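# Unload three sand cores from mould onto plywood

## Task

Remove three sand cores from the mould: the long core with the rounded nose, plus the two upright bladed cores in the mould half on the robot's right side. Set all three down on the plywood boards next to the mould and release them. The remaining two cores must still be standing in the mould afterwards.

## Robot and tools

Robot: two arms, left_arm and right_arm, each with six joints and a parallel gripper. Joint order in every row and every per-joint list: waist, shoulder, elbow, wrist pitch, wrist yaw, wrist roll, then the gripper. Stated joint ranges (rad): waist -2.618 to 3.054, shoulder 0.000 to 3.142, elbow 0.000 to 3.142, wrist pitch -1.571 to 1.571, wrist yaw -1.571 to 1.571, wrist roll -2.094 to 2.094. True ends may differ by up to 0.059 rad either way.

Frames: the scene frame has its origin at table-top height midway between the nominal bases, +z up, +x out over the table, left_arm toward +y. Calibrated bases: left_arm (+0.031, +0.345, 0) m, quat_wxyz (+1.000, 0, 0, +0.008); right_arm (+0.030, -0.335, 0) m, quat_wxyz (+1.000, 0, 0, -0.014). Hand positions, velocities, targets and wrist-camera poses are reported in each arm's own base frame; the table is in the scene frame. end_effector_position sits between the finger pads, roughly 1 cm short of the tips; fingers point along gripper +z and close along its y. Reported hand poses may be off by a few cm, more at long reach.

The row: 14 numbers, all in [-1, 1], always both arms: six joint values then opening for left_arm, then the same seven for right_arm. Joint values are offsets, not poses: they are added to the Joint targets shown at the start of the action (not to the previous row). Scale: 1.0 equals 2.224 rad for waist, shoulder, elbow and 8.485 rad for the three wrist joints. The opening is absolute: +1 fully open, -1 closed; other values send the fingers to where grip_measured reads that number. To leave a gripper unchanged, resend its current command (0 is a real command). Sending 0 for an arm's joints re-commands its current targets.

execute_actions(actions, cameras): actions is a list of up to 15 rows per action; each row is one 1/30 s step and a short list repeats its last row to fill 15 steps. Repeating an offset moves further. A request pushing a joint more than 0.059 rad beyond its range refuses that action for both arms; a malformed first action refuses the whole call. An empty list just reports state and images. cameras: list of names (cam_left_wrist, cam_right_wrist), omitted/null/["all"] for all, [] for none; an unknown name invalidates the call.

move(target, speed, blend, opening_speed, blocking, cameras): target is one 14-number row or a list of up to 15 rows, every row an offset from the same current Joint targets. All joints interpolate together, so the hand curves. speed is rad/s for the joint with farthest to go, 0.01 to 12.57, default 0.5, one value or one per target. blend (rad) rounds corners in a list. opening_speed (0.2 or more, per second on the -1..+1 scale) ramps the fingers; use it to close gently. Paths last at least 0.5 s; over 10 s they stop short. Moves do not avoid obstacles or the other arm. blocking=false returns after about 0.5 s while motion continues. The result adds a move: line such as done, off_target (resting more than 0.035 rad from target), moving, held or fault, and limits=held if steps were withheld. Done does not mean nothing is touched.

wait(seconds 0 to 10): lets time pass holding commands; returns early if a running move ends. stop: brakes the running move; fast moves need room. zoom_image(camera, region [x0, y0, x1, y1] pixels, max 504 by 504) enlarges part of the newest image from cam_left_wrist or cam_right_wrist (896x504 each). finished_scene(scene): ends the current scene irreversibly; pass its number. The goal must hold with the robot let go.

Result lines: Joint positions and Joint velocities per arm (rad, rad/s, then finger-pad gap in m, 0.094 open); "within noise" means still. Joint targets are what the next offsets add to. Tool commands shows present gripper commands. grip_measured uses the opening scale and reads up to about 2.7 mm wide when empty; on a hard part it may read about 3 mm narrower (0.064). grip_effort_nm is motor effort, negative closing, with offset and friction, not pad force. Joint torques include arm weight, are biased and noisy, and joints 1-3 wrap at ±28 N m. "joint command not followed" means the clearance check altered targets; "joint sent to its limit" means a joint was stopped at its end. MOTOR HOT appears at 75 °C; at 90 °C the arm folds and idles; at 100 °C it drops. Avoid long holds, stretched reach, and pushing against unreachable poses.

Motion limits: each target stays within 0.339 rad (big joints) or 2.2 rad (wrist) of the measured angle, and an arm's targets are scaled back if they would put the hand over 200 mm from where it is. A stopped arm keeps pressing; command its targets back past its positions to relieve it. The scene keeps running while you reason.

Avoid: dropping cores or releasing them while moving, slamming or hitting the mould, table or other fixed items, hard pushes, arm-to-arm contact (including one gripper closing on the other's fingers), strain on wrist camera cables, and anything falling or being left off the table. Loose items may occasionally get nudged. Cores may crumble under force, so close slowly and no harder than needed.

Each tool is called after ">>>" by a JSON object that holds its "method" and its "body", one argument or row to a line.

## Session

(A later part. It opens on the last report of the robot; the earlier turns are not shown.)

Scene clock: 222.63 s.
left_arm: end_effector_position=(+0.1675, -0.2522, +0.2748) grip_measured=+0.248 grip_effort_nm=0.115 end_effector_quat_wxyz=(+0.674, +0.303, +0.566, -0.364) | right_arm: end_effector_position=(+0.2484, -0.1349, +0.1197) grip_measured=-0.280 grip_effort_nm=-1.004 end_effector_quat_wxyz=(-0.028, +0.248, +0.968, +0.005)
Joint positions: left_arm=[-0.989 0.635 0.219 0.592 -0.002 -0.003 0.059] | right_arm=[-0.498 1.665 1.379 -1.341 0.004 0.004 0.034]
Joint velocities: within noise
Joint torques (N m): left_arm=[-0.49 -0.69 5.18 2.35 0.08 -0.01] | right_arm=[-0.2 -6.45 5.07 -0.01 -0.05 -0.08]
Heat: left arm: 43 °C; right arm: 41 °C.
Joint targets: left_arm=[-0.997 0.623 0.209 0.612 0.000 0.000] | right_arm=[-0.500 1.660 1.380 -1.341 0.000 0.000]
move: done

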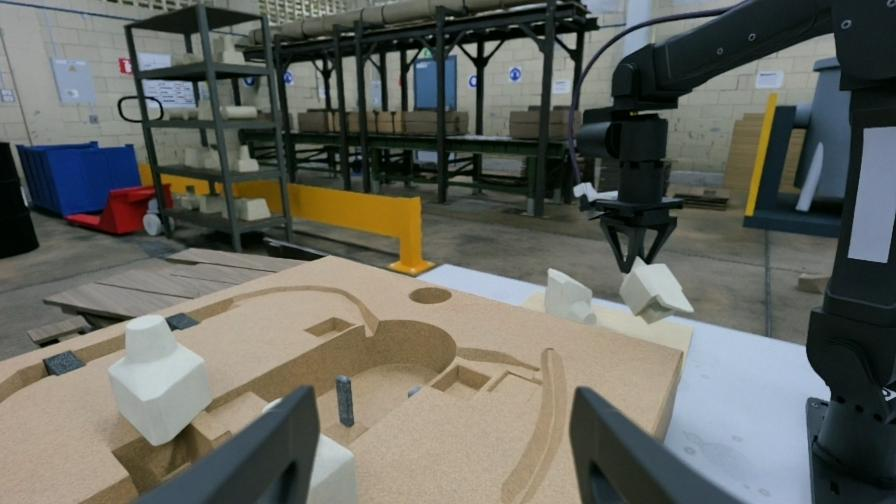

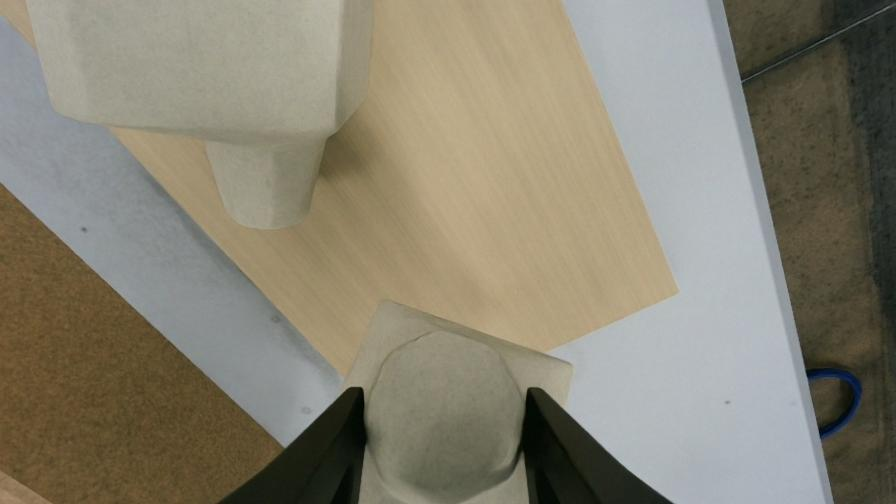

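>>> {"method": "move", "body": {
  "target": [
    [0,0,0,0,0,0,0.25,-0.027,0.0591,0.0396,0.0044,0,0,-0.55],
    [0,0,0,0,0,0,0.25,-0.027,0.0624,0.013,0.0123,0,0,-0.55]
  ],
  "speed": [0.25,0.08]
}}

>>> {"method": "zoom_image", "body": {
  "camera": "cam_left_wrist",
  "region": [530, 180, 730, 380]
}}

Scene clock: 232.20 s.
left_arm: end_effector_position=(+0.1675, -0.2522, +0.2749) grip_measured=+0.248 grip_effort_nm=0.115 end_effector_quat_wxyz=(+0.674, +0.303, +0.566, -0.364) | right_arm: end_effector_position=(+0.2684, -0.1658, +0.0886) grip_measured=-0.280 grip_effort_nm=-1.009 end_effector_quat_wxyz=(-0.026, +0.276, +0.961, +0.006)
Joint positions: left_arm=[-0.989 0.635 0.219 0.593 -0.002 -0.003 0.059] | right_arm=[-0.555 1.798 1.411 -1.237 0.003 0.004 0.034]
Joint velocities: within noise
Joint torques (N m): left_arm=[-0.5 -0.75 5.2 2.35 0.08 -0.02] | right_arm=[-0.5 -7.08 4.85 0.05 -0.04 -0.08]
Heat: left arm: 44 °C; right arm: 39 °C.
Joint targets: left_arm=[-0.997 0.623 0.209 0.613 0.000 0.000] | right_arm=[-0.560 1.799 1.409 -1.237 0.000 0.000]
move: done

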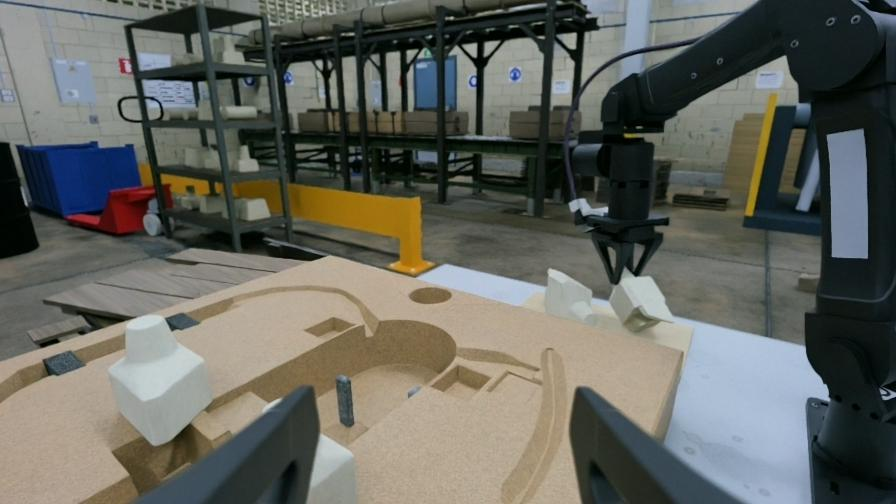

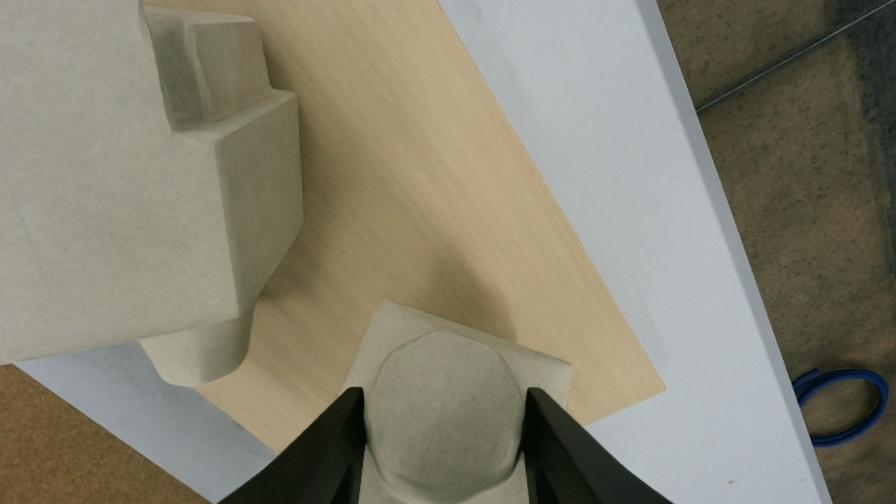

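Scaled by 2.520.

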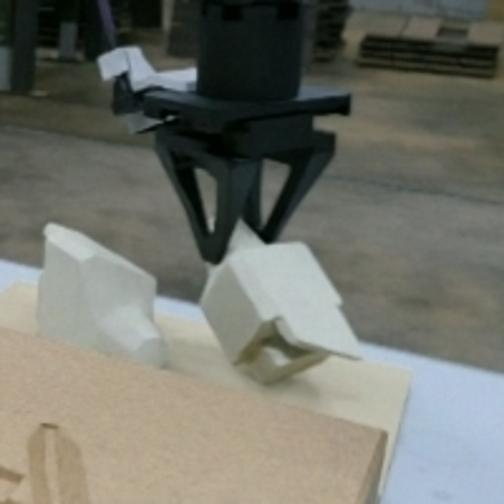

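>>> {"method": "move", "body": {
  "target": [0,0,0,0,0,0,0.25,0,0.004,-0.023,0.0072,0,0,-0.55],
  "speed": 0.06,
  "cameras": ["cam_left_wrist"]
}}

>>> {"method": "zoom_image", "body": {
  "camera": "cam_left_wrist",
  "region": [530, 180, 730, 380]
}}

Scene clock: 236.80 s.
left_arm: end_effector_position=(+0.1675, -0.2522, +0.2749) grip_measured=+0.248 grip_effort_nm=0.125 end_effector_quat_wxyz=(+0.674, +0.303, +0.566, -0.364) | right_arm: end_effector_position=(+0.2732, -0.1688, +0.0808) grip_measured=-0.280 grip_effort_nm=-0.999 end_effector_quat_wxyz=(-0.013, +0.276, +0.961, +0.002)
Joint positions: left_arm=[-0.989 0.635 0.219 0.593 -0.002 -0.003 0.059] | right_arm=[-0.555 1.798 1.381 -1.179 0.003 0.004 0.034]
Joint velocities: within noise
Joint torques (N m): left_arm=[-0.5 -0.73 5.11 2.35 0.05 -0.04] | right_arm=[-0.46 -6.41 3.32 0.1 -0.04 -0.09]
Heat: left arm: 44 °C; right arm: 39 °C.
Joint targets: left_arm=[-0.997 0.623 0.209 0.613 0.000 0.000] | right_arm=[-0.560 1.808 1.358 -1.176 0.000 0.000]
move: done
Images, in order (width x height): cam_left_wrist 896x504.

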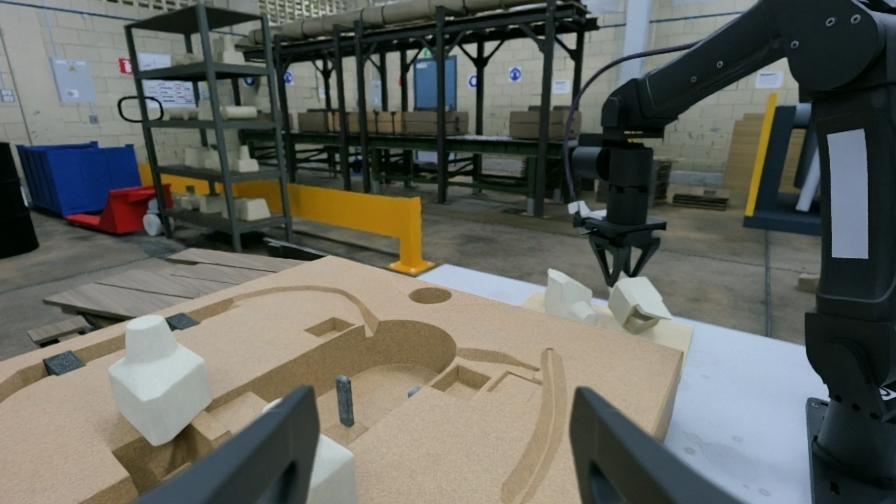

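Scaled by 2.520.

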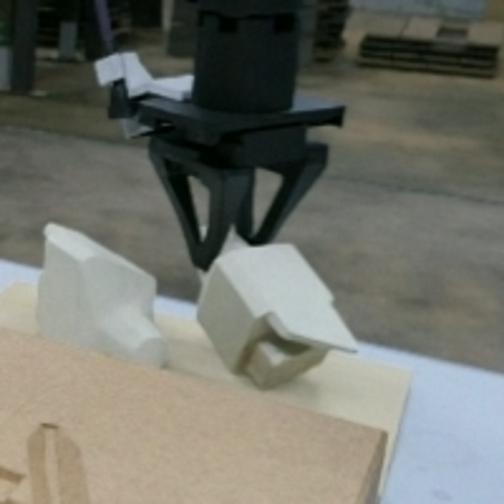

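>>> {"method": "move", "body": {
  "target": [
    [0,0,0,0,0,0,0.25,0,0.08,0.0953,-0.0209,0,0,-0.55],
    [0,0,0,0,0,0,0.25,0,0.08,0.0953,-0.0209,0,0,-0.25],
    [0,0,0,0,0,0,0.25,0,0.08,0.0953,-0.0209,0,0,-0.22],
    [0,0,0,0,0,0,0.25,0,0.08,0.0953,-0.0209,0,0,0.05]
  ],
  "speed": 0.12,
  "opening_speed": 0.25
}}

>>> {"method": "zoom_image", "body": {
  "camera": "cam_left_wrist",
  "region": [530, 180, 730, 380]
}}

Scene clock: 246.83 s.
left_arm: end_effector_position=(+0.1675, -0.2522, +0.2749) grip_measured=+0.248 grip_effort_nm=0.120 end_effector_quat_wxyz=(+0.674, +0.303, +0.566, -0.364) | right_arm: end_effector_position=(+0.2781, -0.1715, +0.0704) grip_measured=+0.047 grip_effort_nm=0.178 end_effector_quat_wxyz=(-0.087, +0.274, +0.957, +0.024)
Joint positions: left_arm=[-0.989 0.635 0.219 0.593 -0.002 -0.003 0.059] | right_arm=[-0.555 1.975 1.557 -1.335 0.001 0.003 0.049]
Joint velocities: within noise
Joint torques (N m): left_arm=[-0.54 -0.58 5.09 2.36 0.04 0] | right_arm=[-0.46 -7.46 5.71 -0.36 -0.02 -0.07]
Heat: left arm: 44 °C; right arm: 38 °C.
Joint targets: left_arm=[-0.997 0.623 0.209 0.612 0.000 0.000] | right_arm=[-0.560 1.986 1.570 -1.353 0.000 0.000]
move: done

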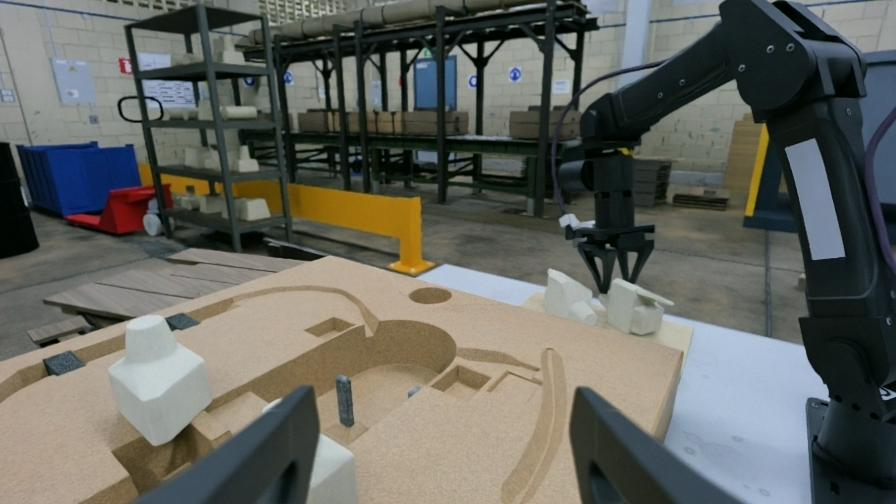

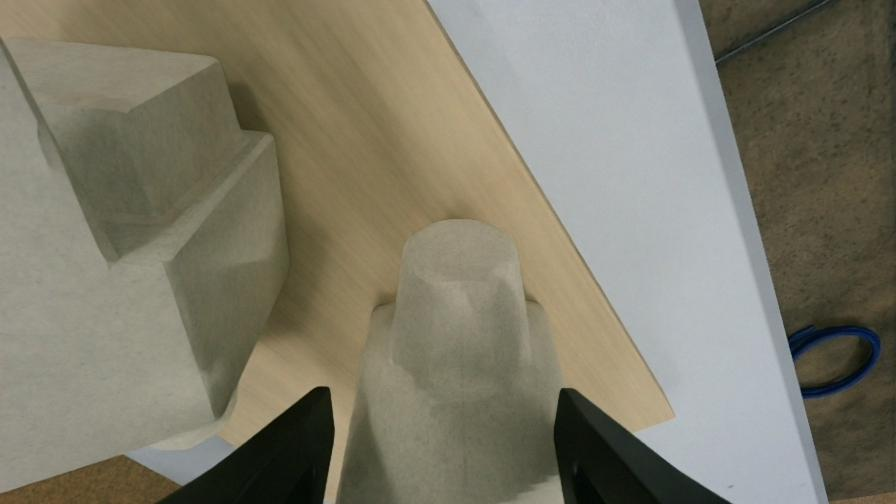

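Scaled by 2.520.

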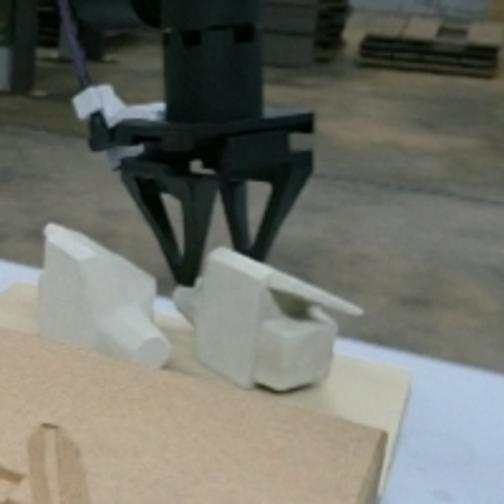

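>>> {"method": "move", "body": {
  "target": [
    [0,0,0,0,0,0,0.25,0,0,0,0,0,0,0.25],
    [0,0,0,0,0,0,0.25,0,-0.15,0,0,0,0,0.25],
    [0,0,0,0,0,0,0.25,0,-0.2,0.1,0,0,0,0.25]
  ],
  "speed": [0.3,0.3,0.6],
  "blend": [0,0.1,0],
  "opening_speed": 0.6
}}

Scene clock: 253.97 s.
left_arm: end_effector_position=(+0.1675, -0.2522, +0.2749) grip_measured=+0.248 grip_effort_nm=0.120 end_effector_quat_wxyz=(+0.674, +0.303, +0.566, -0.364) | right_arm: end_effector_position=(+0.2961, -0.1827, +0.2722) grip_measured=+0.247 grip_effort_nm=0.183 end_effector_quat_wxyz=(+0.218, +0.268, +0.936, -0.062)
Joint positions: left_arm=[-0.989 0.635 0.219 0.593 -0.002 -0.003 0.059] | right_arm=[-0.555 1.544 1.776 -1.346 0.001 0.003 0.059]
Joint velocities: within noise
Joint torques (N m): left_arm=[-0.51 -0.76 5.09 2.36 0.04 -0.02] | right_arm=[-0.43 -5.48 6.5 0.76 -0.01 -0.07]
Heat: left arm: 44 °C; right arm: 38 °C.
Joint targets: left_arm=[-0.997 0.623 0.209 0.612 0.000 0.000] | right_arm=[-0.560 1.541 1.792 -1.353 0.000 0.000]
move: done

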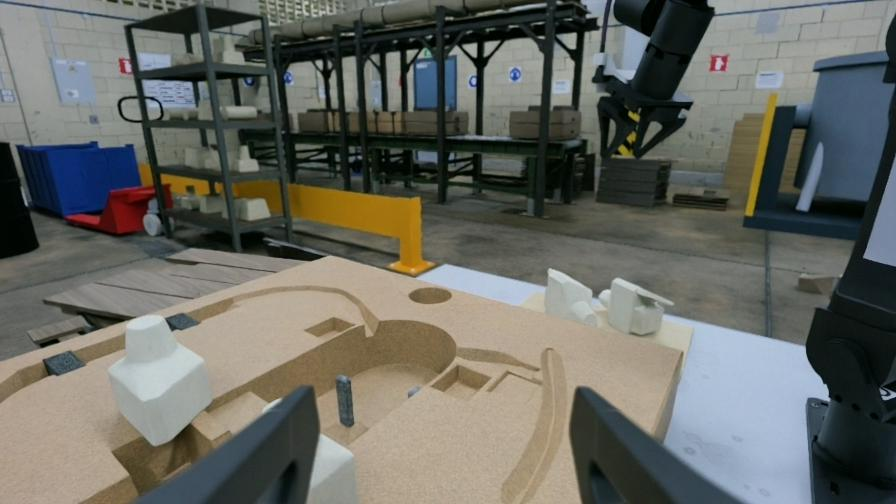

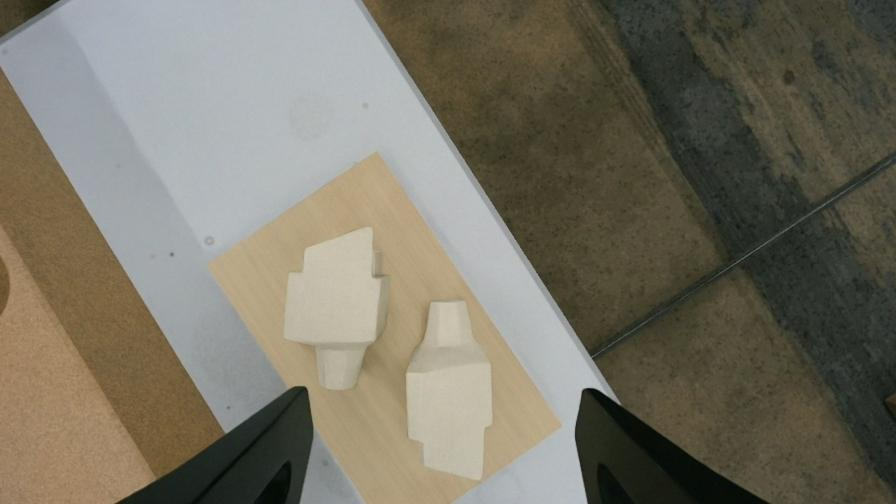

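Both bladed cores lie fully on the board, and the long one is on the left board.

>>> {"method": "finished_scene", "body": {
  "scene": 2
}}

The scene is finished: the task was done.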